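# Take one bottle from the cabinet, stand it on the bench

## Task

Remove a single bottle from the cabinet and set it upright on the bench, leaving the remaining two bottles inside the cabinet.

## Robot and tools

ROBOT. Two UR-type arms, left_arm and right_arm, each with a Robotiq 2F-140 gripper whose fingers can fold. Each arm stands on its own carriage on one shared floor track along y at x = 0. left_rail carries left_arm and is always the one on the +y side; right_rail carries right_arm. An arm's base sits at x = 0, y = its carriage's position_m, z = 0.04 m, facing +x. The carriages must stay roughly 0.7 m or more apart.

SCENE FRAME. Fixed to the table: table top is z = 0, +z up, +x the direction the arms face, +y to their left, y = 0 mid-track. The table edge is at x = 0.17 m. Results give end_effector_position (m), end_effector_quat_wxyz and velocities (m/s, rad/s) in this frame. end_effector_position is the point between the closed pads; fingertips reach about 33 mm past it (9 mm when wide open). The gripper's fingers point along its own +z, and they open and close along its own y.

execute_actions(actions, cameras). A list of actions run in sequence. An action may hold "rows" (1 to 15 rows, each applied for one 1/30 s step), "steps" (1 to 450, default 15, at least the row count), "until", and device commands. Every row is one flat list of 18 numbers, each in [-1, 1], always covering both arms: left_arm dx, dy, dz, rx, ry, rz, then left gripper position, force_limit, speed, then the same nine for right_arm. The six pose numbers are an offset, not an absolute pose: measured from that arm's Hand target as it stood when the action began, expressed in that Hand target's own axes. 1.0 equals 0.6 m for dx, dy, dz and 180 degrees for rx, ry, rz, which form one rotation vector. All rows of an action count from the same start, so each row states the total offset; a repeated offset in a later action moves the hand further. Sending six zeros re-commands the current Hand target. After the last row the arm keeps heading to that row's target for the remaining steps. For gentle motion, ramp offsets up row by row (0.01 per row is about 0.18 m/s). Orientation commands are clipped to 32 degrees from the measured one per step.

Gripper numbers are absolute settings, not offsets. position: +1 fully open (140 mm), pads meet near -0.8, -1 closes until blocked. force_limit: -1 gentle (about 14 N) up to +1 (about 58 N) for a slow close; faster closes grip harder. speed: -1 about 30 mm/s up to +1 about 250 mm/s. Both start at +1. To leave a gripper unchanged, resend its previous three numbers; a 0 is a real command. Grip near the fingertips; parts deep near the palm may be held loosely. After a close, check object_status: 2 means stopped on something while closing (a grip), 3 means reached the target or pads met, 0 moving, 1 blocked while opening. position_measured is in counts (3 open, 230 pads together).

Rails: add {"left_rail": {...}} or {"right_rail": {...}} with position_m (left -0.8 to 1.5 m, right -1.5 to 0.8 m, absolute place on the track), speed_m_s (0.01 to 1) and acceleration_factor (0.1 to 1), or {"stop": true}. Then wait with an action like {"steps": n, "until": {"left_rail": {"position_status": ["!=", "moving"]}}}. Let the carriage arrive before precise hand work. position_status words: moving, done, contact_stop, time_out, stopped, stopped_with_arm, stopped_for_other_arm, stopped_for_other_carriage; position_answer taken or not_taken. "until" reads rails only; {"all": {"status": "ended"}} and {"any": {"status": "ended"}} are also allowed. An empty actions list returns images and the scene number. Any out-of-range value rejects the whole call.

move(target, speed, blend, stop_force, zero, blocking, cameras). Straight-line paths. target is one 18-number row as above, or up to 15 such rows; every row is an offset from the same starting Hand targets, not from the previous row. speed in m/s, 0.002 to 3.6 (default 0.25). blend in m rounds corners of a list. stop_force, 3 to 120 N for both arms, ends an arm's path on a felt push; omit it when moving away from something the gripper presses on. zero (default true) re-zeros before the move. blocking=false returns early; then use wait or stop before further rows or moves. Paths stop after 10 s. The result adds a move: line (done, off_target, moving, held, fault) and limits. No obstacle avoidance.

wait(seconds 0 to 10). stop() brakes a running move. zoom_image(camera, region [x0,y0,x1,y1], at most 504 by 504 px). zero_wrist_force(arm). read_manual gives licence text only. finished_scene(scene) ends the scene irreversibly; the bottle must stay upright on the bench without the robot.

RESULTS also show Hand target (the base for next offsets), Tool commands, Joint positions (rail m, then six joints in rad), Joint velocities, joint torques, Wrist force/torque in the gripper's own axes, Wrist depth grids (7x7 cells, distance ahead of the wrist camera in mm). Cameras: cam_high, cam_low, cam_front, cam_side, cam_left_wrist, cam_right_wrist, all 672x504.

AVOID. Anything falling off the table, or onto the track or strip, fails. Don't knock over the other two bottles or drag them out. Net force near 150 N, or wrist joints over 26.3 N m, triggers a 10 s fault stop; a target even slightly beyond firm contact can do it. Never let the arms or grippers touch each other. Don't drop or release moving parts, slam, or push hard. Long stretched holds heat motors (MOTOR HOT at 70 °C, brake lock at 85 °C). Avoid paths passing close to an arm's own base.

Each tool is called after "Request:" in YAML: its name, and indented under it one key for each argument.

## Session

Request:
execute_actions:
  actions: []

Scene clock: 0.00 s.
left_arm: end_effector_position=(+0.3456, +1.0323, +0.5800) position_measured=3 object_status=3 end_effector_quat_wxyz=(+0.000, +0.000, +1.000, +0.000) | right_arm: end_effector_position=(+0.3456, -1.0326, +0.5800) position_measured=3 object_status=3 end_effector_quat_wxyz=(+0.000, +0.000, +1.000, +0.000)
Joint positions: left_arm=[1.005 -0.316 -1.725 0.971 -0.816 -1.571 -0.316] | right_arm=[-1.06 -0.316 -1.725 0.971 -0.816 -1.571 -0.316]
Joint velocities: within noise
Joint torques (N m): no reading
Wrist force (N): no reading
Wrist torque (N m): no reading
Wrist force, peak (N): no reading
Wrist depth (mm): cam_left_wrist=[- - 648 - - - - / 671 - 677 689 - 704 687 / - 727 - - - 739 709 / 109 736 713 - 727 141 114 / 108 801 965 - - - 101 / - 926 - - - - - / 1815 2007 1955 2043 1990 2120 -] | cam_right_wrist=[662 654 656 637 652 647 641 / - 692 - - 675 670 660 / - - 700 - 681 692 - / - 127 - 751 754 144 121 / - 137 - - 738 795 110 / - 841 - - - - - / - - 2005 1791 822 - -]
Hand target: left_arm +0.3456, +1.0323, +0.5800; +0.000, +0.000, +1.000, +0.000 | right_arm +0.3456, -1.0326, +0.5800; +0.000, +0.000, +1.000, +0.000
Tool commands: left_gripper/position=+1.0 left_gripper/force_limit=+1.0 left_gripper/speed=+1.0 right_gripper/position=+1.0 right_gripper/force_limit=+1.0 right_gripper/speed=+1.0
left_rail: position_m=1.005 position_status=done
right_rail: position_m=-1.060 position_status=done
camera_calibration:
cam_left_wrist: T_world_to_cam=[[0.00209429, 0.999751, 0.022229, -1.03551], [0.938087, -0.00966419, 0.346265, -0.510422], [0.346394, 0.0201276, -0.937873, 0.546226], [0, 0, 0, 1]] pos_world=[0.291779, 1.01933, 0.712051]
cam_right_wrist: T_world_to_cam=[[-0.0274574, 0.999101, -0.0322949, 1.06802], [0.950385, 0.0361058, 0.308972, -0.464542], [0.309861, -0.022209, -0.950523, 0.566215], [0, 0, 0, 1]] pos_world=[0.295371, -1.03771, 0.716222]

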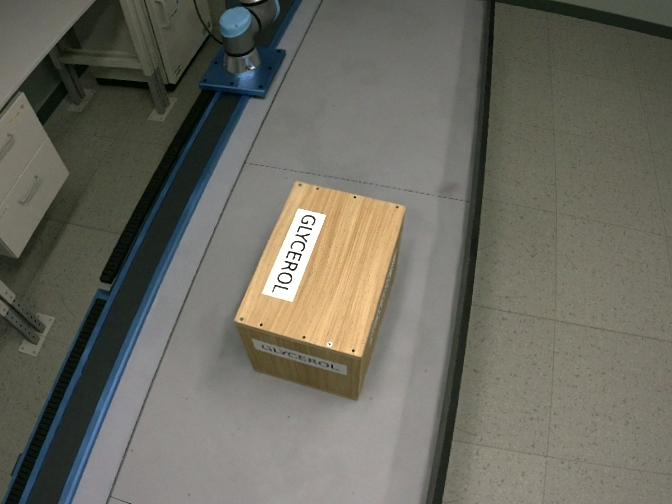

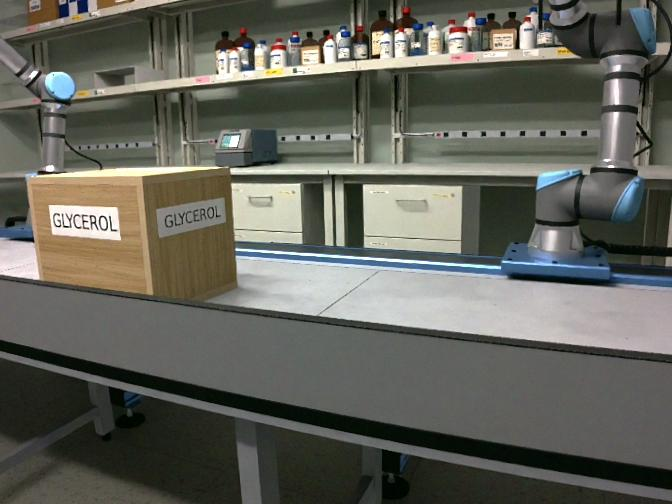

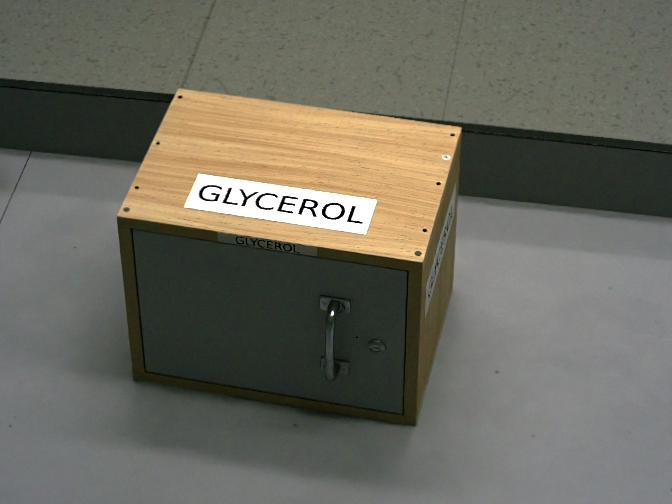

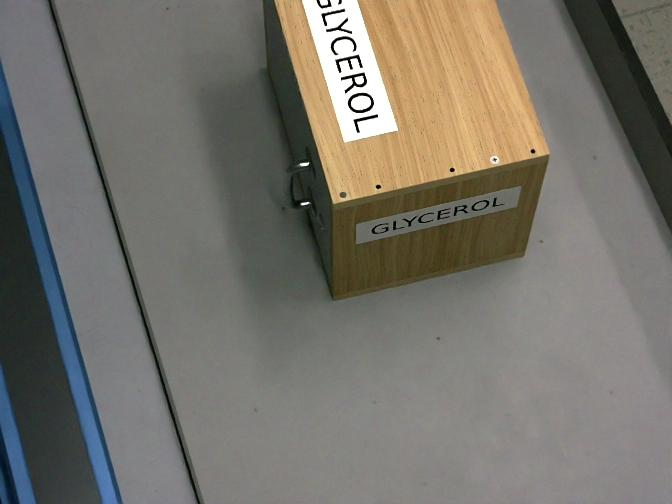

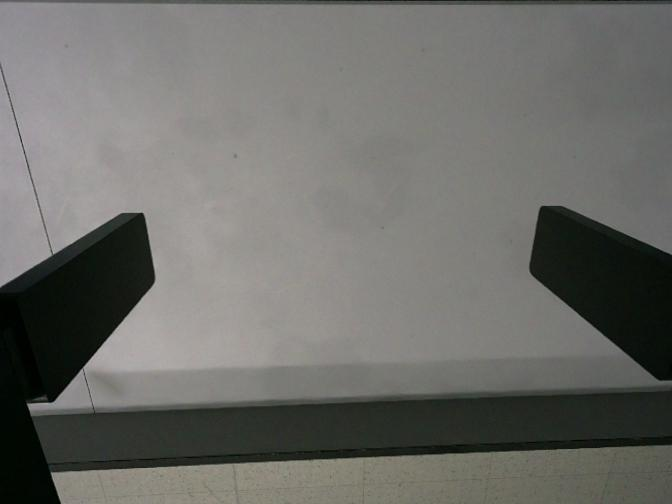

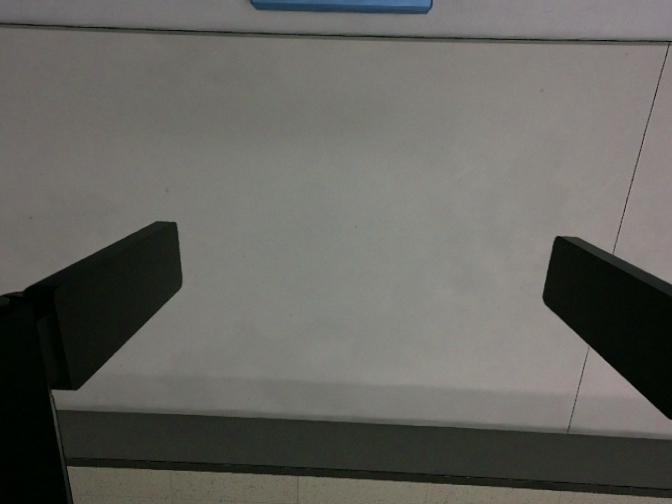

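Request:
execute_actions:
  actions:
    - {"left_rail":{"position_m":0.85,"speed_m_s":0.4},"right_rail":{"position_m":-0.5,"speed_m_s":0.4}}
    - {"steps":150,"until":{"all":{"status":"ended"}}}

Request:
move:
  target: [0.076,-0.878,0.267,0.0436,-0.2474,0.1053,-0.38,-1,0,0,0,0,0,0,0,1,1,1]
  speed: 0.35

Request:
move:
  target: [0.0727,-0.5207,0.437,0,0,0,-0.38,-1,0,0,0,0,0,0,0,1,1,1]
  speed: 0.2
  cameras: ["cam_left_wrist","cam_side","cam_front"]

Scene clock: 3.63 s.
left_arm: end_effector_position=(+0.3456, +0.8772, +0.5800) position_measured=3 object_status=3 end_effector_quat_wxyz=(+0.000, +0.000, +1.000, +0.000) | right_arm: end_effector_position=(+0.3456, -0.4728, +0.5800) position_measured=3 object_status=3 end_effector_quat_wxyz=(+0.000, +0.000, +1.000, +0.000)
Joint positions: left_arm=[0.85 -0.316 -1.725 0.971 -0.816 -1.571 -0.316] | right_arm=[-0.5 -0.316 -1.725 0.971 -0.816 -1.571 -0.316]
Joint torques (N m): left_arm=[0 -10.64 -21.83 -2.83 -0.24 0.01] | right_arm=[0.31 -13.09 -17.15 -2.84 -0.57 -0.04]
Wrist force (N): left_arm=[0.0 -0.2 0.1] | right_arm=[0.0 0.0 -0.2]
Wrist torque (N m): left_arm=[-0.05 -0.01 0.00] | right_arm=[0.00 0.01 0.00]
Wrist force, peak (N): left_arm=[-0.1 1.4 -0.1] | right_arm=[-0.2 -1.3 -0.2]
Wrist depth (mm): cam_left_wrist=[635 630 648 641 641 - - / 663 646 - - 713 - 804 / 702 713 727 - 746 - 751 / - 132 - - 816 141 120 / 108 132 840 869 - - 101 / - - 837 889 - 883 - / - 2025 2025 2007 2224 2081 -] | cam_right_wrist=[660 652 645 643 639 626 639 / 694 681 712 - 666 - 660 / - - - - - 698 - / - 144 - - - 149 473 / 100 119 - 795 - 654 110 / - - - - - 645 109 / 1969 1951 2164 2164 2253 - -]
Hand target: left_arm +0.3456, +0.8772, +0.5800; +0.000, +0.000, +1.000, +0.000 | right_arm +0.3456, -0.4728, +0.5800; +0.000, +0.000, +1.000, +0.000
Tool commands: left_gripper/position=+1.0 left_gripper/force_limit=+1.0 left_gripper/speed=+1.0 right_gripper/position=+1.0 right_gripper/force_limit=+1.0 right_gripper/speed=+1.0
left_rail: position_m=0.850 speed_m_s=0.40 position_status=done
right_rail: position_m=-0.500 speed_m_s=0.40 position_status=done

Scene clock: 6.03 s.
left_arm: end_effector_position=(+0.3000, +0.3505, +0.4198) position_measured=177 object_status=3 end_effector_quat_wxyz=(+0.377, +0.160, +0.910, -0.066) | right_arm: end_effector_position=(+0.3456, -0.4728, +0.5800) position_measured=3 object_status=3 end_effector_quat_wxyz=(+0.000, +0.000, +1.000, +0.000)
Joint positions: left_arm=[0.85 -1.666 -1.749 1.762 -1.83 -0.817 -1.22] | right_arm=[-0.5 -0.316 -1.725 0.971 -0.816 -1.571 -0.316]
Joint torques (N m): left_arm=[6.95 -5.64 -41.42 -5.24 3.12 1.82] | right_arm=[0.23 -11.94 -17.21 -2.87 -0.65 -0.03]
Wrist force (N): left_arm=[-2.6 -0.6 -0.3] | right_arm=[0.0 -0.1 -0.2]
Wrist torque (N m): left_arm=[-0.18 -0.01 -0.06] | right_arm=[-0.01 -0.01 0.00]
Wrist force, peak (N): left_arm=[-3.0 -0.9 -0.2] | right_arm=[-0.2 -0.1 -0.5]
Wrist depth (mm): cam_left_wrist=[519 500 - 524 - 560 556 / - 449 - 608 663 - - / - 414 362 461 785 - - / 421 390 102 477 128 3150 3490 / - 81 - 576 - 86 78 / - 70 - - - - 70 / - - - - - - -] | cam_right_wrist=[649 645 662 619 641 639 647 / - - - 672 - - 660 / - - - 719 - 712 630 / - 135 743 - - 147 500 / - 120 772 - - 664 110 / - 841 - - - 599 109 / - 2101 1987 1917 1694 809 -]
Hand target: left_arm +0.3000, +0.3504, +0.4198; +0.377, +0.160, +0.910, -0.066 | right_arm +0.3456, -0.4728, +0.5800; +0.000, +0.000, +1.000, +0.000
Off the commanded pose: left_arm 0.000 m, 0 deg | right_arm 0.000 m, 0 deg.
left_rail: position_m=0.850 speed_m_s=0.40 position_status=done
right_rail: position_m=-0.500 speed_m_s=0.40 position_status=done
move: done

Scene clock: 8.83 s.
left_arm: end_effector_position=(+0.3384, +0.0041, +0.2036) position_measured=177 object_status=3 end_effector_quat_wxyz=(+0.377, +0.160, +0.910, -0.066) | right_arm: end_effector_position=(+0.3456, -0.4728, +0.5800) position_measured=3 object_status=3 end_effector_quat_wxyz=(+0.000, +0.000, +1.000, +0.000)
Joint positions: left_arm=[0.85 -1.573 -0.787 1.076 -2.188 -0.843 -1.098] | right_arm=[-0.5 -0.316 -1.725 0.971 -0.816 -1.571 -0.316]
Joint torques (N m): left_arm=[7.42 -44.11 -39.96 -1.39 -0.34 -1.67] | right_arm=[-0.11 -12.59 -17.24 -2.79 -0.57 -0.05]
Wrist force (N): left_arm=[-2.7 -0.9 -0.3] | right_arm=[-0.1 -0.1 -0.2]
Wrist torque (N m): left_arm=[-0.23 0.01 -0.06] | right_arm=[-0.02 0.02 0.00]
Wrist force, peak (N): left_arm=[-3.1 0.5 -1.5] | right_arm=[-0.5 0.1 -0.4]
Wrist depth (mm): cam_left_wrist=[- - - 301 290 280 255 / - - 315 295 274 - 237 / 453 446 305 234 247 236 223 / 630 576 107 203 133 221 209 / - 81 - 224 - 86 79 / - 70 - 217 - - 70 / - - - 203 - - -] | cam_right_wrist=[668 664 649 649 641 639 643 / - - 692 - 658 668 656 / 721 714 703 - - - - / - 127 - - - 147 507 / 100 119 759 798 - 654 110 / - - 857 764 - 617 109 / - 1721 1694 2230 2230 1987 743]
Hand target: left_arm +0.3384, +0.0040, +0.2035; +0.377, +0.160, +0.910, -0.066 | right_arm +0.3456, -0.4728, +0.5800; +0.000, +0.000, +1.000, +0.000
Off the commanded pose: left_arm 0.000 m, 0 deg | right_arm 0.000 m, 0 deg.
left_rail: position_m=0.850 speed_m_s=0.40 position_status=done
right_rail: position_m=-0.500 speed_m_s=0.40 position_status=done
move: done
camera_calibration:
cam_left_wrist: T_world_to_cam=[[0.328514, 0.944343, 0.0171898, -0.108327], [0.389933, -0.15218, 0.908182, -0.311544], [0.86025, -0.291648, -0.418223, -0.0620864], [0, 0, 0, 1]] pos_world=[0.210478, 0.03678, 0.258834]
Images, in order (width x height): cam_front 672x504, cam_side 672x504, cam_left_wrist 672x504.

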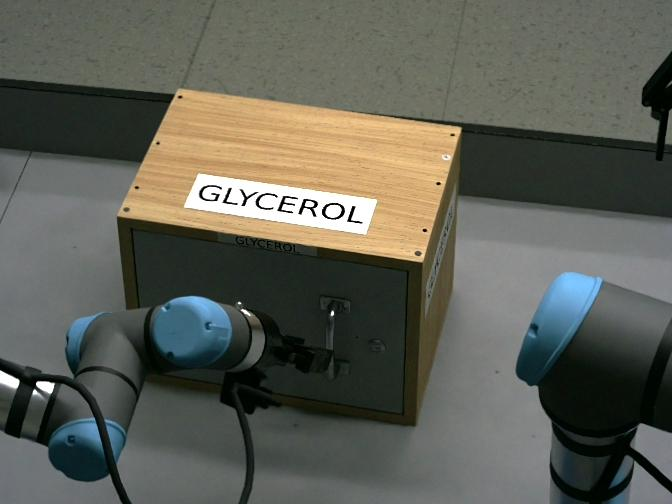

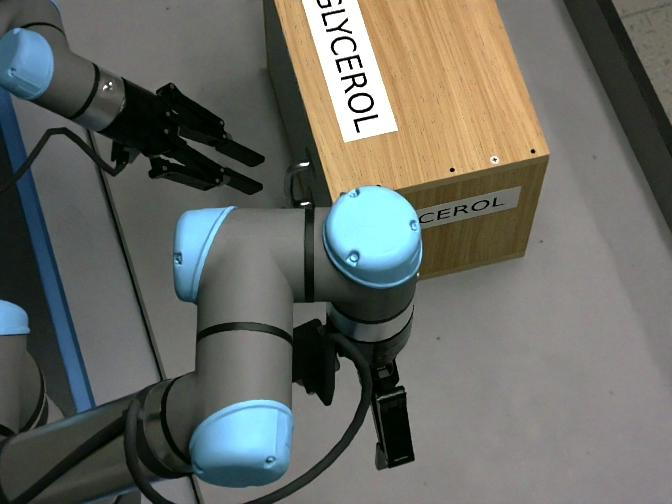

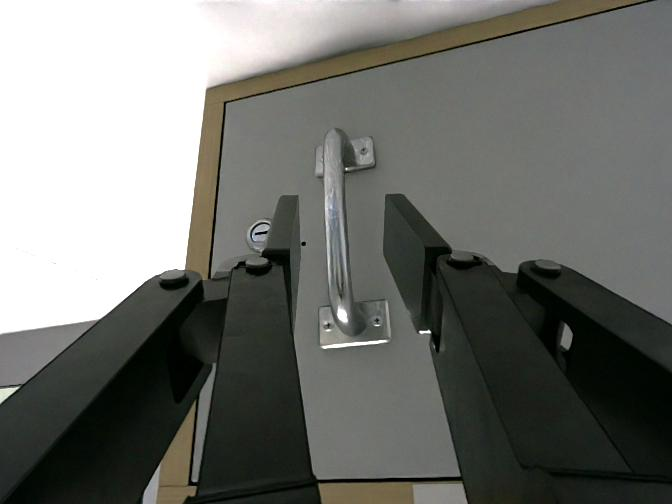

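Request:
move:
  target: [0,0,0.1,0,0,0,-0.38,-1,0,0,0,0,0,0,0,1,1,1]
  speed: 0.06
  stop_force: 15

Request:
move:
  target: [0,0,0,0,0,0,-1,-0.3,-1,0,0,0,0,0,0,1,1,1]

Request:
wait:
  seconds: 0.8
  cameras: ["cam_left_wrist"]

Scene clock: 11.03 s.
left_arm: end_effector_position=(+0.3783, -0.0105, +0.1611) position_measured=177 object_status=3 end_effector_quat_wxyz=(+0.377, +0.160, +0.910, -0.066) | right_arm: end_effector_position=(+0.3456, -0.4728, +0.5800) position_measured=3 object_status=3 end_effector_quat_wxyz=(+0.000, +0.000, +1.000, +0.000)
Joint positions: left_arm=[0.85 -1.522 -0.687 1.017 -2.27 -0.861 -1.035] | right_arm=[-0.5 -0.316 -1.725 0.971 -0.816 -1.571 -0.316]
Joint torques (N m): left_arm=[7.35 -46.35 -40.26 -5.29 -0.5 1.85] | right_arm=[0.09 -12.49 -16.93 -2.86 -0.59 -0.14]
Wrist force (N): left_arm=[-2.9 -0.6 -0.5] | right_arm=[-0.1 -0.1 -0.2]
Wrist torque (N m): left_arm=[-0.16 0.05 -0.07] | right_arm=[-0.03 0.02 0.00]
Wrist force, peak (N): left_arm=[-2.8 -0.8 -1.1] | right_arm=[-0.4 0.0 -0.4]
Wrist depth (mm): cam_left_wrist=[- 235 - 252 241 225 210 / 306 - 263 240 222 208 196 / 377 257 241 209 204 194 181 / - 234 102 198 133 178 173 / - 81 - 179 - 86 79 / - 70 - 164 - - 70 / - - - 162 - - -] | cam_right_wrist=[666 635 650 628 647 656 - / - 685 696 670 656 - - / - - 733 - 710 677 666 / - 126 - 754 - 721 479 / - - - - 801 714 110 / - - - - - 677 109 / - 1900 1777 2456 2277 804 -]
Hand target: left_arm +0.3783, -0.0105, +0.1611; +0.377, +0.160, +0.910, -0.066 | right_arm +0.3456, -0.4728, +0.5800; +0.000, +0.000, +1.000, +0.000
Off the commanded pose: left_arm 0.000 m, 0 deg | right_arm 0.000 m, 0 deg.
left_rail: position_m=0.850 speed_m_s=0.40 position_status=done
right_rail: position_m=-0.500 speed_m_s=0.40 position_status=done
move: done

Scene clock: 12.10 s.
left_arm: end_effector_position=(+0.3783, -0.0105, +0.1611) position_measured=213 object_status=0 end_effector_quat_wxyz=(+0.377, +0.160, +0.910, -0.067) | right_arm: end_effector_position=(+0.3456, -0.4728, +0.5800) position_measured=3 object_status=3 end_effector_quat_wxyz=(+0.000, +0.000, +1.000, +0.000)
Joint positions: left_arm=[0.85 -1.522 -0.687 1.017 -2.27 -0.861 -1.035] | right_arm=[-0.5 -0.316 -1.725 0.971 -0.816 -1.571 -0.316]
Joint torques (N m): left_arm=[7.48 -47.66 -33.21 -0.39 4.5 1.57] | right_arm=[-0.01 -12.39 -17.24 -2.79 -0.61 0.02]
Wrist force (N): left_arm=[-1.8 -7.2 -3.2] | right_arm=[-0.5 -0.1 -0.1]
Wrist torque (N m): left_arm=[-0.14 0.03 0.03] | right_arm=[-0.02 0.10 0.00]
Wrist force, peak (N): left_arm=[-3.9 -8.9 1.5] | right_arm=[-0.5 -0.1 -0.1]
Wrist depth (mm): cam_left_wrist=[- 239 242 249 241 226 211 / 309 - 265 242 222 208 195 / - - 242 165 205 194 181 / - 232 222 157 190 178 172 / - - - 85 80 79 156 / - - - 145 - 75 66 / - 65 - - - - -] | cam_right_wrist=[643 649 639 650 645 643 647 / 703 703 654 650 681 685 656 / 729 - - - 714 703 714 / 738 119 - - - 148 482 / 96 113 - - 703 775 110 / - - - 841 - 602 109 / - 1934 1852 1900 1987 - -]
Hand target: left_arm +0.3783, -0.0105, +0.1611; +0.377, +0.160, +0.910, -0.066 | right_arm +0.3456, -0.4728, +0.5800; +0.000, +0.000, +1.000, +0.000
Off the commanded pose: left_arm 0.000 m, 0 deg | right_arm 0.000 m, 0 deg.
left_rail: position_m=0.850 speed_m_s=0.40 position_status=done
right_rail: position_m=-0.500 speed_m_s=0.40 position_status=done
move: done

Scene clock: 12.90 s.
left_arm: end_effector_position=(+0.3783, -0.0105, +0.1611) position_measured=213 object_status=2 end_effector_quat_wxyz=(+0.377, +0.160, +0.910, -0.066) | right_arm: end_effector_position=(+0.3456, -0.4728, +0.5800) position_measured=3 object_status=3 end_effector_quat_wxyz=(+0.000, +0.000, +1.000, +0.000)
Joint positions: left_arm=[0.85 -1.522 -0.687 1.017 -2.27 -0.861 -1.035] | right_arm=[-0.5 -0.316 -1.725 0.971 -0.816 -1.571 -0.316]
Joint torques (N m): left_arm=[7.54 -49.58 -21.04 0.04 4.82 1.07] | right_arm=[-0.78 -12.28 -16.9 -2.86 -0.56 -0.01]
Wrist force (N): left_arm=[-1.7 -8.9 -2.9] | right_arm=[0.0 0.1 -0.3]
Wrist torque (N m): left_arm=[-0.10 0.05 0.04] | right_arm=[0.02 0.00 0.00]
Wrist force, peak (N): left_arm=[-1.5 -9.0 -3.0] | right_arm=[-0.3 -0.2 -0.3]
Wrist depth (mm): cam_left_wrist=[- - 246 251 241 226 211 / - - 261 242 223 209 195 / 388 - 243 182 207 194 185 / - - - 156 129 181 168 / - - - 85 80 79 157 / - - - 145 - 75 66 / - 65 - - - - -] | cam_right_wrist=[652 650 635 664 643 647 630 / - 677 696 689 - - - / - 700 741 - - - - / 767 - - - - 146 481 / - 112 896 - 837 772 110 / - - - - 954 714 109 / - 1868 1884 1917 1791 2602 -]
Hand target: left_arm +0.3783, -0.0105, +0.1611; +0.377, +0.160, +0.910, -0.066 | right_arm +0.3456, -0.4728, +0.5800; +0.000, +0.000, +1.000, +0.000
Tool commands: left_gripper/position=-1.0 left_gripper/force_limit=-0.3 left_gripper/speed=-1.0 right_gripper/position=+1.0 right_gripper/force_limit=+1.0 right_gripper/speed=+1.0
Off the commanded pose: left_arm 0.000 m, 0 deg | right_arm 0.000 m, 0 deg.
left_rail: position_m=0.850 speed_m_s=0.40 position_status=done
right_rail: position_m=-0.500 speed_m_s=0.40 position_status=done
wait: 0.80 s
camera_calibration:
cam_left_wrist: T_world_to_cam=[[0.328432, 0.94437, 0.0172283, -0.106969], [0.389946, -0.152183, 0.908175, -0.290764], [0.860276, -0.291556, -0.418235, -0.118292], [0, 0, 0, 1]] pos_world=[0.250278, 0.0222799, 0.216434]
Images, in order (width x height): cam_left_wrist 672x504.

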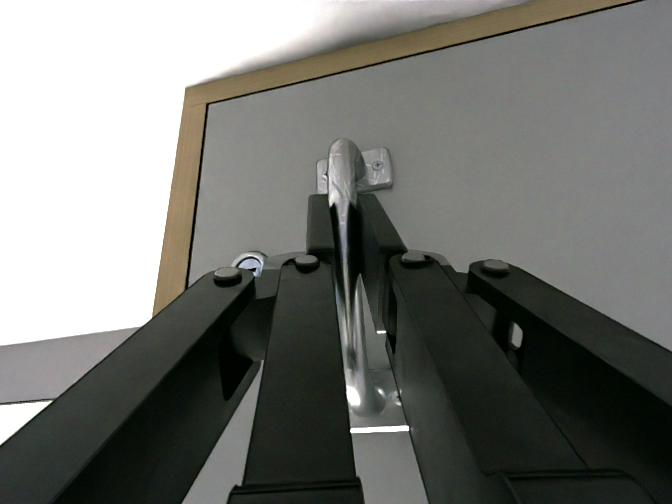

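Request:
move:
  target:
    - [0.0424,-0.0023,-0.0424,0.0189,0,0.0189,-1,-0.3,-1,0,0,0,0,0,0,1,1,1]
    - [0.1055,0.0102,-0.1055,0.0471,0,0.0471,-1,-0.3,-1,0,0,0,0,0,0,1,1,1]
    - [0.1798,0.051,-0.1798,0.0825,0,0.0825,-1,-0.3,-1,0,0,0,0,0,0,1,1,1]
    - [0.2444,0.1183,-0.2444,0.1179,0,0.1179,-1,-0.3,-1,0,0,0,0,0,0,1,1,1]
    - [0.2947,0.2072,-0.2947,0.1532,0,0.1532,-1,-0.3,-1,0,0,0,0,0,0,1,1,1]
    - [0.3273,0.3117,-0.3273,0.1886,0,0.1886,-1,-0.3,-1,0,0,0,0,0,0,1,1,1]
    - [0.339,0.4017,-0.339,0.2168,0,0.2168,-1,-0.3,-1,0,0,0,0,0,0,1,1,1]
  blend: [0.005,0.01,0.01,0.01,0.01,0.01,0]
  speed: [0.03,0.06,0.07,0.07,0.07,0.07,0.07]
  stop_force: 45
  cameras: ["cam_left_wrist","cam_side","cam_front"]

Scene clock: 22.53 s.
left_arm: end_effector_position=(+0.1904, +0.3144, +0.1611) position_measured=213 object_status=2 end_effector_quat_wxyz=(+0.303, +0.564, +0.732, -0.233) | right_arm: end_effector_position=(+0.3456, -0.4728, +0.5800) position_measured=3 object_status=3 end_effector_quat_wxyz=(+0.000, +0.000, +1.000, +0.000)
Joint positions: left_arm=[0.85 -1.568 -1.528 2.461 -3.273 -1.391 -0.183] | right_arm=[-0.5 -0.316 -1.725 0.971 -0.816 -1.571 -0.316]
Joint torques (N m): left_arm=[10.26 -30.59 -9.27 -7.58 0.56 1.65] | right_arm=[-0.52 -12.22 -16.91 -2.81 -0.6 -0.07]
Wrist force (N): left_arm=[2.8 -4.9 4.7] | right_arm=[-0.2 0.1 -0.1]
Wrist torque (N m): left_arm=[0.29 -0.10 0.04] | right_arm=[0.01 0.04 0.00]
Wrist force, peak (N): left_arm=[-8.1 -11.7 -1.2] | right_arm=[-0.3 0.0 -0.5]
Wrist depth (mm): cam_left_wrist=[- 253 255 245 253 - - / 299 216 226 245 262 287 - / 363 197 209 193 239 266 286 / 545 181 193 160 226 229 - / - - - 86 80 79 240 / - - - - - 75 66 / - 65 - - - - -] | cam_right_wrist=[660 650 660 652 641 658 612 / 741 696 654 - - - 668 / 726 - 696 - - - 670 / - 127 - 806 - 698 480 / - 113 - - - 668 110 / - - - 798 - - 109 / - 1969 1763 1969 1868 847 -]
Hand target: left_arm +0.1904, +0.3144, +0.1611; +0.303, +0.564, +0.732, -0.233 | right_arm +0.3456, -0.4728, +0.5800; +0.000, +0.000, +1.000, +0.000
Off the commanded pose: left_arm 0.000 m, 0 deg | right_arm 0.000 m, 0 deg.
left_rail: position_m=0.850 speed_m_s=0.40 position_status=done
right_rail: position_m=-0.500 speed_m_s=0.40 position_status=done
move: done
camera_calibration:
cam_left_wrist: T_world_to_cam=[[0.962862, 0.269445, 0.0172011, -0.260587], [0.0976835, -0.407049, 0.908168, -0.0323002], [0.251703, -0.87276, -0.418252, 0.436621], [0, 0, 0, 1]] pos_world=[0.144166, 0.438132, 0.216434]
Images, in order (width x height): cam_front 672x504, cam_side 672x504, cam_left_wrist 672x504.

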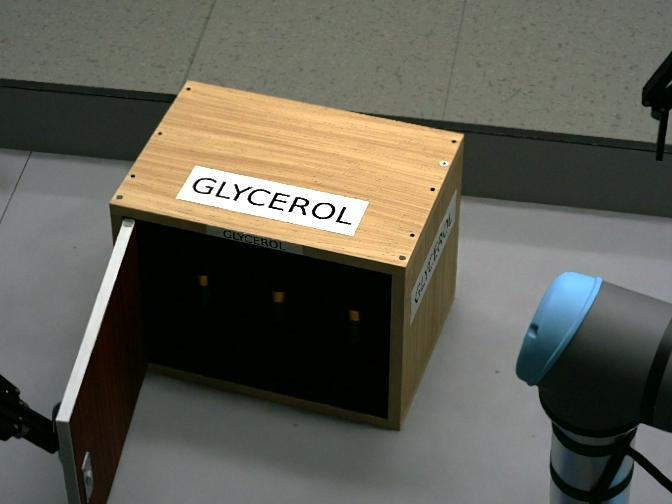

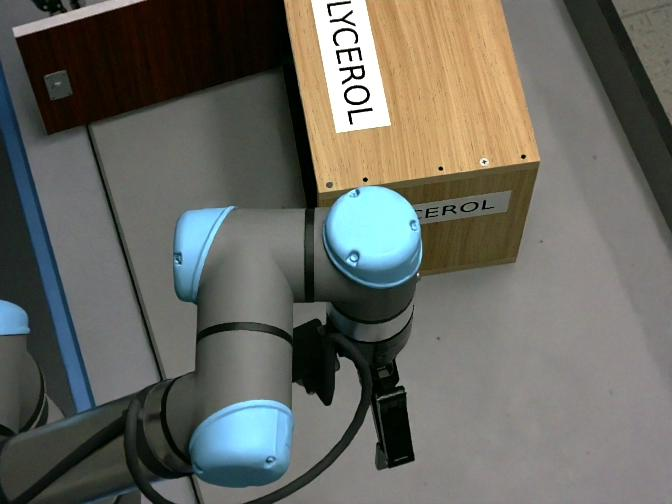

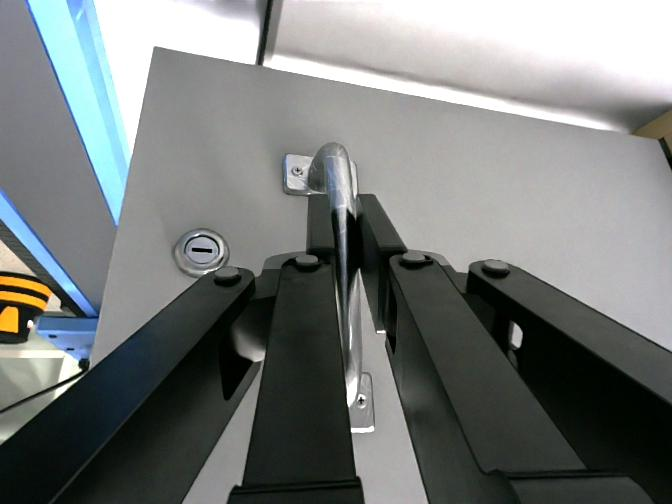

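Request:
move:
  target: [0,0,0,0,0,0,-0.4,-0.3,-0.6,0,0,0,0,0,0,1,1,1]

Request:
move:
  target:
    - [0,0,-0.12,0,0,0,-0.4,-0.3,-0.6,0,0,0,0,0,0,1,1,1]
    - [-0.1,0,-0.32,0,0,0,-0.4,-0.3,-0.6,0,0,0,0,0,0,1,1,1]
  blend: [0.02,0]
  speed: [0.1,0.25]

Request:
execute_actions:
  actions:
    - {"left_rail":{"position_m":1.2,"speed_m_s":0.4},"right_rail":{"position_m":-0.4}}
    - {"steps":150,"until":{"all":{"status":"ended"}}}
  cameras: ["cam_front","cam_side"]

Scene clock: 23.37 s.
left_arm: end_effector_position=(+0.1904, +0.3144, +0.1612) position_measured=179 object_status=0 end_effector_quat_wxyz=(+0.303, +0.564, +0.732, -0.233) | right_arm: end_effector_position=(+0.3456, -0.4728, +0.5800) position_measured=3 object_status=3 end_effector_quat_wxyz=(+0.000, +0.000, +1.000, +0.000)
Joint positions: left_arm=[0.85 -1.568 -1.528 2.461 -3.273 -1.391 -0.183] | right_arm=[-0.5 -0.316 -1.725 0.971 -0.816 -1.571 -0.316]
Joint torques (N m): left_arm=[-0.04 -17.27 -10.18 -1.7 0.55 1.7] | right_arm=[-0.9 -11.94 -17.15 -2.94 -0.7 -0.13]
Wrist force (N): left_arm=[-1.8 0.5 -0.4] | right_arm=[-0.1 0.1 -0.2]
Wrist torque (N m): left_arm=[0.08 -0.19 -0.06] | right_arm=[0.03 0.03 0.00]
Wrist force, peak (N): left_arm=[3.0 -5.0 4.9] | right_arm=[-0.2 0.0 -0.4]
Wrist depth (mm): cam_left_wrist=[- 254 256 241 263 257 - / - 214 226 240 267 289 313 / 363 196 210 211 243 258 292 / 500 182 110 162 130 235 262 / - 81 - 187 114 85 78 / - 69 - 171 - - 69 / - - - 168 - - -] | cam_right_wrist=[650 654 654 645 652 641 630 / 687 685 - 654 675 639 670 / 748 712 733 712 729 - 652 / - 135 - - - 147 497 / - 112 - - - 654 110 / - - - - - - 109 / - 2024 2101 2024 1969 2143 -]
Hand target: left_arm +0.1904, +0.3144, +0.1611; +0.303, +0.564, +0.732, -0.233 | right_arm +0.3456, -0.4728, +0.5800; +0.000, +0.000, +1.000, +0.000
Off the commanded pose: left_arm 0.000 m, 0 deg | right_arm 0.000 m, 0 deg.
left_rail: position_m=0.850 speed_m_s=0.40 position_status=done
right_rail: position_m=-0.500 speed_m_s=0.40 position_status=done
move: done

Scene clock: 25.40 s.
left_arm: end_effector_position=(+0.1665, +0.4046, +0.3393) position_measured=179 object_status=3 end_effector_quat_wxyz=(+0.303, +0.564, +0.732, -0.233) | right_arm: end_effector_position=(+0.3456, -0.4728, +0.5800) position_measured=3 object_status=3 end_effector_quat_wxyz=(+0.000, +0.000, +1.000, +0.000)
Joint positions: left_arm=[0.85 -1.672 -2.17 2.329 -2.483 -1.319 -0.26] | right_arm=[-0.5 -0.316 -1.725 0.971 -0.816 -1.571 -0.316]
Joint torques (N m): left_arm=[-7.19 -9.26 -41.42 -1.91 1.92 -1.7] | right_arm=[-0.64 -13.29 -17.23 -2.9 -0.59 0.01]
Wrist force (N): left_arm=[-2.0 0.6 0.0] | right_arm=[-0.2 0.0 -0.1]
Wrist torque (N m): left_arm=[0.11 -0.15 0.02] | right_arm=[-0.01 0.03 0.00]
Wrist force, peak (N): left_arm=[-3.3 0.4 -1.9] | right_arm=[-0.1 0.0 -0.5]
Wrist depth (mm): cam_left_wrist=[459 435 433 403 - 435 487 / 1564 - 335 344 400 - 491 / 2246 - - - 368 397 426 / 2835 911 100 309 128 - 387 / - 81 - - - 85 79 / - 69 - 3979 - - 69 / - - - - - - -] | cam_right_wrist=[647 662 626 666 643 641 633 / - - 666 641 - 658 662 / 756 - - 717 696 - 696 / - 126 - - 754 149 497 / 100 119 789 - - 672 110 / - - - - - - 109 / - 1900 1837 2101 1987 - -]
Hand target: left_arm +0.1665, +0.4046, +0.3393; +0.303, +0.564, +0.732, -0.233 | right_arm +0.3456, -0.4728, +0.5800; +0.000, +0.000, +1.000, +0.000
Off the commanded pose: left_arm 0.000 m, 0 deg | right_arm 0.000 m, 0 deg.
left_rail: position_m=0.850 speed_m_s=0.40 position_status=done
right_rail: position_m=-0.500 speed_m_s=0.40 position_status=done
move: done

Scene clock: 27.33 s.
left_arm: end_effector_position=(+0.1665, +0.7546, +0.3394) position_measured=179 object_status=3 end_effector_quat_wxyz=(+0.303, +0.564, +0.732, -0.233) | right_arm: end_effector_position=(+0.3456, -0.3728, +0.5800) position_measured=3 object_status=3 end_effector_quat_wxyz=(+0.000, +0.000, +1.000, +0.000)
Joint positions: left_arm=[1.2 -1.672 -2.17 2.329 -2.482 -1.319 -0.26] | right_arm=[-0.4 -0.316 -1.725 0.971 -0.816 -1.571 -0.316]
Joint torques (N m): left_arm=[-3.7 4 -36.88 -3.36 0.2 -1.56] | right_arm=[-1.53 -12.57 -16.68 -2.79 -0.59 -0.12]
Wrist force (N): left_arm=[-2.1 0.4 -0.1] | right_arm=[-0.1 0.0 0.0]
Wrist torque (N m): left_arm=[0.07 -0.12 0.02] | right_arm=[0.01 0.03 0.00]
Wrist force, peak (N): left_arm=[-3.4 0.1 1.0] | right_arm=[-0.4 -0.9 -0.2]
Wrist depth (mm): cam_left_wrist=[472 440 469 465 419 - 473 / 529 - 577 - 564 594 665 / 2268 659 722 689 709 727 746 / 2733 - 100 - 130 850 - / - 80 - 661 - 85 79 / - 69 - 995 - - 69 / - - - 3780 - - -] | cam_right_wrist=[662 672 654 630 624 635 639 / 666 721 - - 592 - - / - 731 - - 685 729 707 / 778 127 759 - 756 617 439 / - - 721 - - 568 110 / - - - - - 496 109 / - 2101 2277 1821 1837 726 507]
Hand target: left_arm +0.1665, +0.7546, +0.3393; +0.303, +0.564, +0.732, -0.233 | right_arm +0.3456, -0.3728, +0.5800; +0.000, +0.000, +1.000, +0.000
Tool commands: left_gripper/position=-0.4 left_gripper/force_limit=-0.3 left_gripper/speed=-0.6 right_gripper/position=+1.0 right_gripper/force_limit=+1.0 right_gripper/speed=+1.0
Off the commanded pose: left_arm 0.000 m, 0 deg | right_arm 0.000 m, 0 deg.
left_rail: position_m=1.200 speed_m_s=0.40 position_status=done
right_rail: position_m=-0.400 speed_m_s=0.40 position_status=done
Images, in order (width x height): cam_front 672x504, cam_side 672x504.

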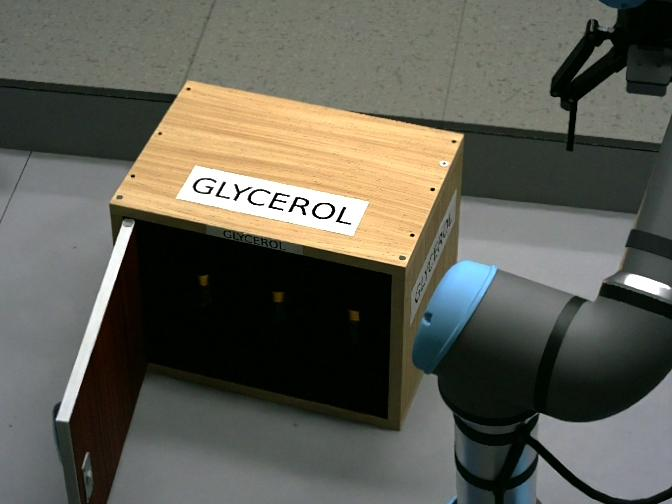

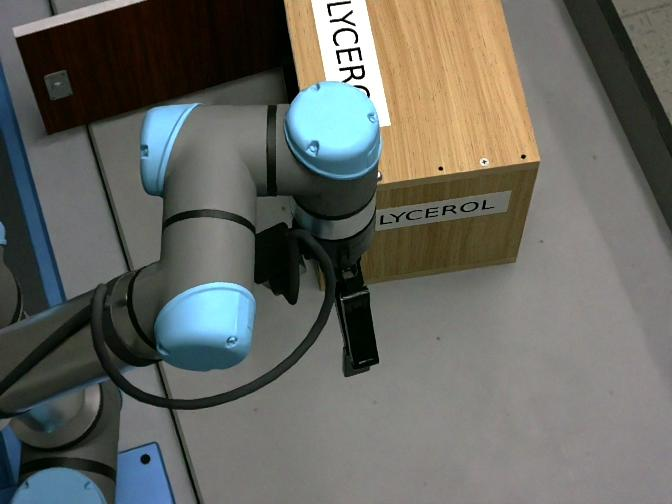

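Request:
move:
  target:
    - [0,0,0,0,0,0,-0.4,-0.3,-0.6,0.076,0.588,0.3,0.0203,-0.3329,0.0352,0.1,-1,-0.5]
    - [0,0,0,0,0,0,-0.4,-0.3,-0.6,-0.1023,0.7633,0.7575,0.0203,-0.3329,0.0352,0.1,-1,-0.5]
  blend: [0.02,0]
  speed: [0.25,0.15]
  cameras: ["cam_right_wrist","cam_side","cam_front"]

Scene clock: 32.83 s.
left_arm: end_effector_position=(+0.1665, +0.7546, +0.3393) position_measured=179 object_status=3 end_effector_quat_wxyz=(+0.303, +0.564, +0.732, -0.233) | right_arm: end_effector_position=(+0.4070, +0.0852, +0.1256) position_measured=117 object_status=3 end_effector_quat_wxyz=(+0.499, +0.053, +0.864, -0.030)
Joint positions: left_arm=[1.2 -1.672 -2.17 2.329 -2.482 -1.319 -0.26] | right_arm=[-0.4 1.057 -0.998 2.015 -3.173 -2.498 0.88]
Joint torques (N m): left_arm=[2.34 8.01 -24.18 -5.47 -1.22 -1.32] | right_arm=[-8.78 -32.64 -23.04 -4.33 -0.46 -1.51]
Wrist force (N): left_arm=[-2.0 0.4 -0.2] | right_arm=[-0.2 -0.3 -1.5]
Wrist torque (N m): left_arm=[0.06 -0.14 0.02] | right_arm=[-0.01 0.02 0.15]
Wrist force, peak (N): left_arm=[-2.5 0.6 -0.2] | right_arm=[-0.1 0.6 -2.3]
Wrist depth (mm): cam_left_wrist=[449 449 469 422 - 494 514 / 540 548 570 583 561 563 555 / 2081 - 689 - 673 793 - / 2835 - 102 704 130 843 - / - 81 - - - 85 79 / - 69 - - - - 69 / - - - - - - -] | cam_right_wrist=[199 200 199 198 200 198 196 / 228 243 240 235 230 225 223 / 241 301 293 261 330 274 272 / 245 304 149 259 452 253 276 / - 91 439 440 440 97 89 / - - 427 426 432 - 68 / - - 405 412 415 - -]
Hand target: left_arm +0.1665, +0.7546, +0.3393; +0.303, +0.564, +0.732, -0.233 | right_arm +0.4070, +0.0852, +0.1255; +0.499, +0.053, +0.864, -0.030
Off the commanded pose: left_arm 0.000 m, 0 deg | right_arm 0.000 m, 0 deg.
left_rail: position_m=1.200 speed_m_s=0.40 position_status=done
right_rail: position_m=-0.400 speed_m_s=0.40 position_status=done
move: done
camera_calibration:
cam_right_wrist: T_world_to_cam=[[0.135689, 0.989948, -0.0398824, -0.126407], [0.210432, 0.0105398, 0.977552, -0.203519], [0.968146, -0.141036, -0.206886, -0.211113], [0, 0, 0, 1]] pos_world=[0.264367, 0.0975073, 0.150233]
Images, in order (width x height): cam_front 672x504, cam_side 672x504, cam_right_wrist 672x504.

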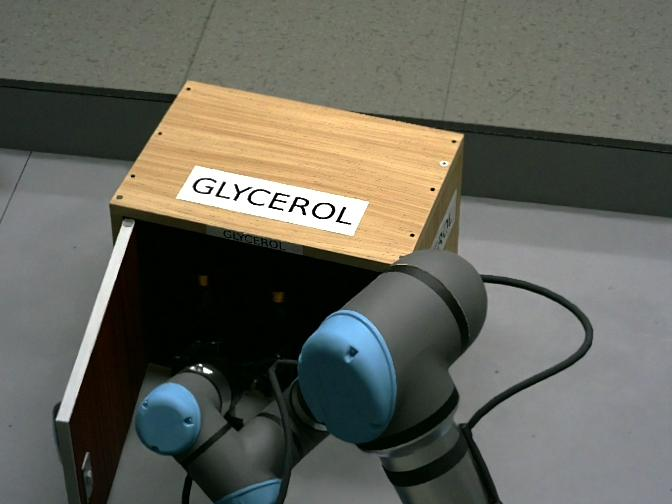

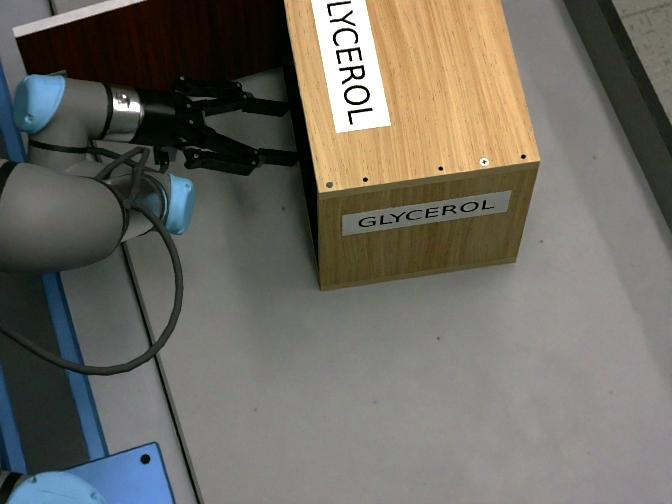

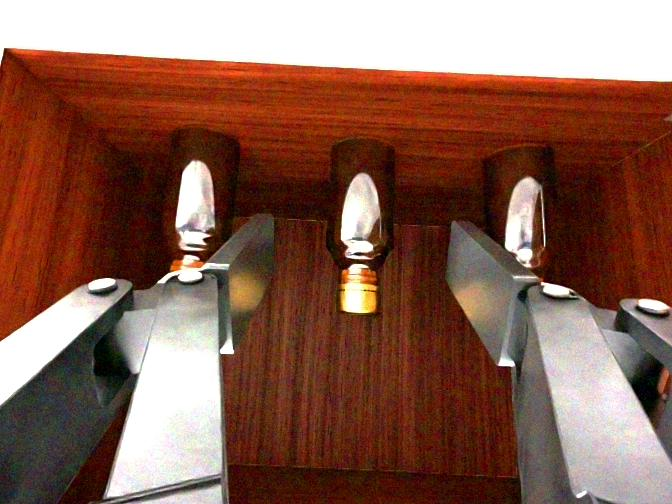

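Request:
move:
  target: [0,0,0,0,0,0,-0.4,-0.3,-0.6,-0.003,0.0057,0.193,0,0,0,0.1,-1,-0.5]
  speed: 0.06
  stop_force: 10
  cameras: ["cam_right_wrist"]

Request:
move:
  target: [0,0,0,0,0,0,-0.4,-0.3,-0.6,0,0,0,0,0,0,-1,-0.5,-1]

Request:
wait:
  seconds: 0.8
  cameras: ["cam_right_wrist"]

Scene clock: 36.07 s.
left_arm: end_effector_position=(+0.1665, +0.7546, +0.3393) position_measured=179 object_status=3 end_effector_quat_wxyz=(+0.303, +0.564, +0.732, -0.233) | right_arm: end_effector_position=(+0.5078, +0.0763, +0.0692) position_measured=117 object_status=3 end_effector_quat_wxyz=(+0.499, +0.053, +0.864, -0.030)
Joint positions: left_arm=[1.2 -1.672 -2.17 2.329 -2.482 -1.319 -0.26] | right_arm=[-0.4 0.891 -0.799 1.901 -3.415 -2.396 0.675]
Joint torques (N m): left_arm=[5.41 7.83 -17.01 -5.57 -1.22 -1.04] | right_arm=[-8.22 -38.6 -21.53 -4.47 -0.06 -1.55]
Wrist force (N): left_arm=[-2.2 0.3 0.0] | right_arm=[-0.6 -0.1 -1.7]
Wrist torque (N m): left_arm=[0.05 -0.10 0.02] | right_arm=[0.08 0.08 0.18]
Wrist force, peak (N): left_arm=[-2.3 0.6 -0.1] | right_arm=[0.0 -0.5 -2.2]
Wrist depth (mm): cam_left_wrist=[456 440 468 - - 461 - / 570 531 566 - 561 - 579 / 2025 - 698 - 734 - - / 2520 982 100 648 130 843 922 / - 81 - - - 85 79 / - 69 - - - - 69 / - - - - - - -] | cam_right_wrist=[106 105 102 100 100 99 98 / 142 139 136 133 130 128 126 / 144 161 200 152 172 170 153 / 141 154 133 145 151 249 149 / - 91 337 141 339 96 88 / - - 329 144 333 - 68 / - - 320 315 320 - -]
Hand target: left_arm +0.1665, +0.7546, +0.3393; +0.303, +0.564, +0.732, -0.233 | right_arm +0.5078, +0.0763, +0.0692; +0.499, +0.053, +0.864, -0.030
Off the commanded pose: left_arm 0.000 m, 0 deg | right_arm 0.000 m, 0 deg.
left_rail: position_m=1.200 speed_m_s=0.40 position_status=done
right_rail: position_m=-0.400 speed_m_s=0.40 position_status=done
move: done
camera_calibration:
cam_right_wrist: T_world_to_cam=[[0.135593, 0.989962, -0.0398621, -0.133492], [0.210431, 0.0105402, 0.977552, -0.169503], [0.96816, -0.140938, -0.206889, -0.321639], [0, 0, 0, 1]] pos_world=[0.365167, 0.0886072, 0.0938326]
Images, in order (width x height): cam_right_wrist 672x504.

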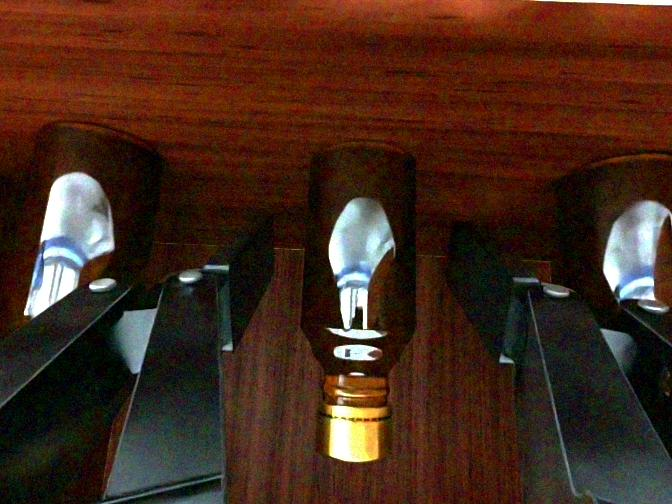

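Scene clock: 37.23 s.
left_arm: end_effector_position=(+0.1665, +0.7546, +0.3393) position_measured=179 object_status=3 end_effector_quat_wxyz=(+0.303, +0.564, +0.732, -0.233) | right_arm: end_effector_position=(+0.5078, +0.0763, +0.0692) position_measured=162 object_status=0 end_effector_quat_wxyz=(+0.499, +0.053, +0.864, -0.030)
Joint positions: left_arm=[1.2 -1.672 -2.17 2.329 -2.482 -1.319 -0.26] | right_arm=[-0.4 0.891 -0.799 1.901 -3.415 -2.396 0.675]
Joint torques (N m): left_arm=[5.29 8.01 -17.01 -5.5 -1.28 -0.97] | right_arm=[-7.04 -39.07 -20.76 -3.52 -0.25 -1.58]
Wrist force (N): left_arm=[-2.2 0.5 -0.1] | right_arm=[-2.1 0.0 -3.6]
Wrist torque (N m): left_arm=[0.07 -0.10 0.02] | right_arm=[0.04 0.10 0.23]
Wrist force, peak (N): left_arm=[-2.2 0.7 -0.2] | right_arm=[-2.1 -0.1 -3.6]
Wrist depth (mm): cam_left_wrist=[468 470 468 - - 529 451 / 582 514 557 - - 531 659 / 2062 - 679 - - - 694 / 2984 - 100 704 130 846 - / - 81 - 669 - 85 79 / - 69 - - - - 69 / - - - - - - -] | cam_right_wrist=[106 105 102 100 100 99 98 / 142 139 136 133 131 128 127 / 144 160 201 153 171 183 152 / 141 161 284 145 147 284 149 / - 80 91 141 133 82 83 / - - 325 144 - - 72 / - - - 318 - - 68]
Hand target: left_arm +0.1665, +0.7546, +0.3393; +0.303, +0.564, +0.732, -0.233 | right_arm +0.5078, +0.0763, +0.0692; +0.499, +0.053, +0.864, -0.030
Off the commanded pose: left_arm 0.000 m, 0 deg | right_arm 0.000 m, 0 deg.
left_rail: position_m=1.200 speed_m_s=0.40 position_status=done
right_rail: position_m=-0.400 speed_m_s=0.40 position_status=done
move: done

Scene clock: 38.03 s.
left_arm: end_effector_position=(+0.1665, +0.7546, +0.3393) position_measured=179 object_status=3 end_effector_quat_wxyz=(+0.303, +0.564, +0.732, -0.233) | right_arm: end_effector_position=(+0.5078, +0.0763, +0.0692) position_measured=162 object_status=2 end_effector_quat_wxyz=(+0.499, +0.053, +0.864, -0.030)
Joint positions: left_arm=[1.2 -1.672 -2.17 2.329 -2.482 -1.319 -0.26] | right_arm=[-0.4 0.891 -0.799 1.901 -3.415 -2.396 0.675]
Joint torques (N m): left_arm=[5.34 8.24 -17.26 -5.55 -1.23 -0.91] | right_arm=[-5.61 -37.95 -18.96 -1.67 -0.45 -1.59]
Wrist force (N): left_arm=[-2.2 0.6 0.0] | right_arm=[-1.8 0.2 -3.7]
Wrist torque (N m): left_arm=[0.10 -0.10 0.02] | right_arm=[0.05 0.08 0.24]
Wrist force, peak (N): left_arm=[-2.4 0.5 -0.2] | right_arm=[-2.2 0.0 -3.7]
Wrist depth (mm): cam_left_wrist=[440 445 470 - - - - / 637 529 566 557 573 - 618 / 1955 - 704 - 837 822 739 / 3024 - 100 681 130 859 - / - 81 - 661 - 85 78 / - 69 - 4447 - - 69 / - - - - - - -] | cam_right_wrist=[106 105 102 100 100 99 98 / 142 138 136 133 130 128 127 / 144 161 201 153 172 171 154 / 141 160 283 145 147 287 149 / - 80 91 141 133 82 89 / - - 325 145 - - 72 / - - - 316 - - 69]
Hand target: left_arm +0.1665, +0.7546, +0.3393; +0.303, +0.564, +0.732, -0.233 | right_arm +0.5078, +0.0763, +0.0692; +0.499, +0.053, +0.864, -0.030
Tool commands: left_gripper/position=-0.4 left_gripper/force_limit=-0.3 left_gripper/speed=-0.6 right_gripper/position=-1.0 right_gripper/force_limit=-0.5 right_gripper/speed=-1.0
Off the commanded pose: left_arm 0.000 m, 0 deg | right_arm 0.000 m, 0 deg.
left_rail: position_m=1.200 speed_m_s=0.40 position_status=done
right_rail: position_m=-0.400 speed_m_s=0.40 position_status=done
wait: 0.80 s
camera_calibration:
cam_right_wrist: T_world_to_cam=[[0.135593, 0.989962, -0.0398621, -0.133492], [0.210431, 0.0105402, 0.977552, -0.169503], [0.96816, -0.140938, -0.206889, -0.321639], [0, 0, 0, 1]] pos_world=[0.365167, 0.0886072, 0.0938326]
Images, in order (width x height): cam_right_wrist 672x504.

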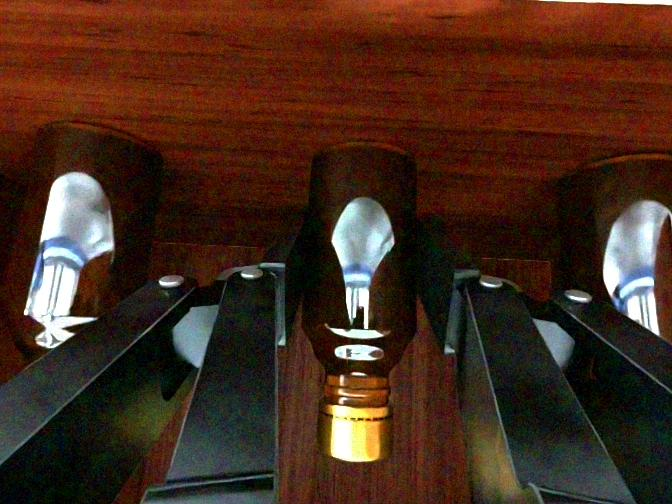

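Request:
move:
  target:
    - [0,0,0,0,0,0,-0.4,-0.3,-0.6,-0.0361,0,-0.0208,0,0,0,-1,-0.5,-1]
    - [0,0,0,0,0,0,-0.4,-0.3,-0.6,0.118,0.0023,-0.2878,0,0,0,-1,-0.5,-1]
  speed: [0.03,0.1]
  blend: [0.003,0]
  cameras: ["cam_right_wrist","cam_side","cam_front"]

Scene clock: 41.63 s.
left_arm: end_effector_position=(+0.1665, +0.7546, +0.3393) position_measured=179 object_status=3 end_effector_quat_wxyz=(+0.303, +0.564, +0.732, -0.233) | right_arm: end_effector_position=(+0.3245, +0.1002, +0.0942) position_measured=162 object_status=2 end_effector_quat_wxyz=(+0.499, +0.053, +0.864, -0.030)
Joint positions: left_arm=[1.2 -1.672 -2.17 2.329 -2.482 -1.319 -0.26] | right_arm=[-0.4 1.213 -0.98 2.045 -3.021 -2.572 1.122]
Joint torques (N m): left_arm=[5.25 7.77 -17.19 -5.46 -1.26 -0.55] | right_arm=[8.6 -47.13 -23.66 -2.38 -5.19 1.47]
Wrist force (N): left_arm=[-2.2 0.5 -0.3] | right_arm=[2.6 -0.6 -0.2]
Wrist torque (N m): left_arm=[0.07 -0.11 0.02] | right_arm=[-0.07 -0.06 -0.01]
Wrist force, peak (N): left_arm=[-2.3 0.5 -0.2] | right_arm=[-2.2 0.0 -3.7]
Wrist depth (mm): cam_left_wrist=[450 457 473 465 - 456 - / - 530 566 591 559 - - / 2100 - 692 671 632 - - / 2766 - 107 711 130 840 - / - 81 - 669 - 85 79 / - 69 - - - - 69 / - - - - - - -] | cam_right_wrist=[168 165 163 161 158 156 155 / 239 233 214 209 205 204 200 / 282 278 277 151 276 275 244 / 265 351 331 145 146 355 243 / - 80 91 141 133 87 89 / - - 498 145 - - 72 / - - - 469 - - 69]
Hand target: left_arm +0.1665, +0.7546, +0.3393; +0.303, +0.564, +0.732, -0.233 | right_arm +0.3244, +0.1002, +0.0942; +0.499, +0.053, +0.864, -0.030
Off the commanded pose: left_arm 0.000 m, 0 deg | right_arm 0.000 m, 0 deg.
left_rail: position_m=1.200 speed_m_s=0.40 position_status=done
right_rail: position_m=-0.400 speed_m_s=0.40 position_status=done
move: done
camera_calibration:
cam_right_wrist: T_world_to_cam=[[0.135593, 0.989962, -0.0398621, -0.131202], [0.210431, 0.0105402, 0.977552, -0.15562], [0.96816, -0.140938, -0.206889, -0.135649], [0, 0, 0, 1]] pos_world=[0.181867, 0.112407, 0.118833]
Images, in order (width x height): cam_front 672x504, cam_side 672x504, cam_right_wrist 672x504.

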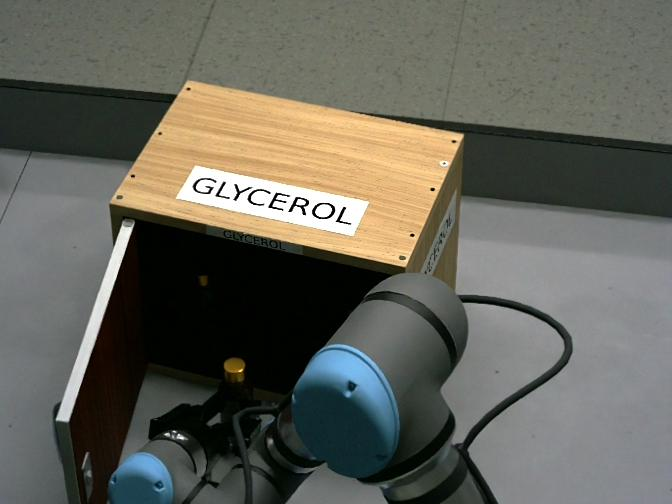

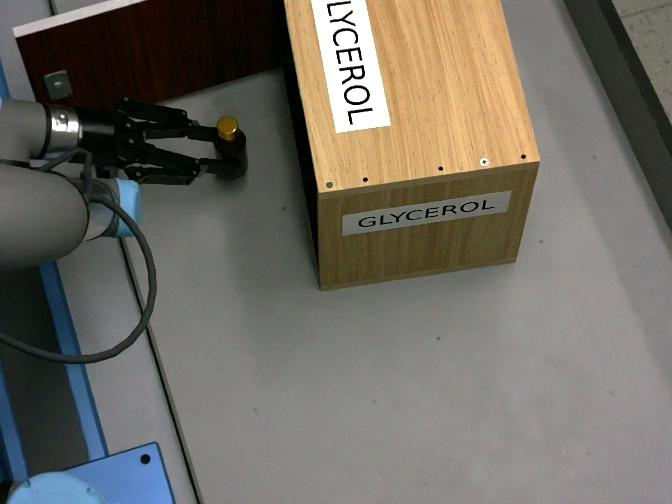

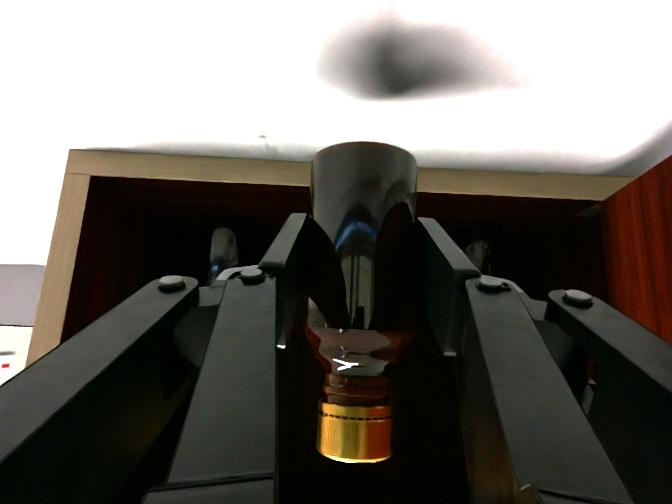

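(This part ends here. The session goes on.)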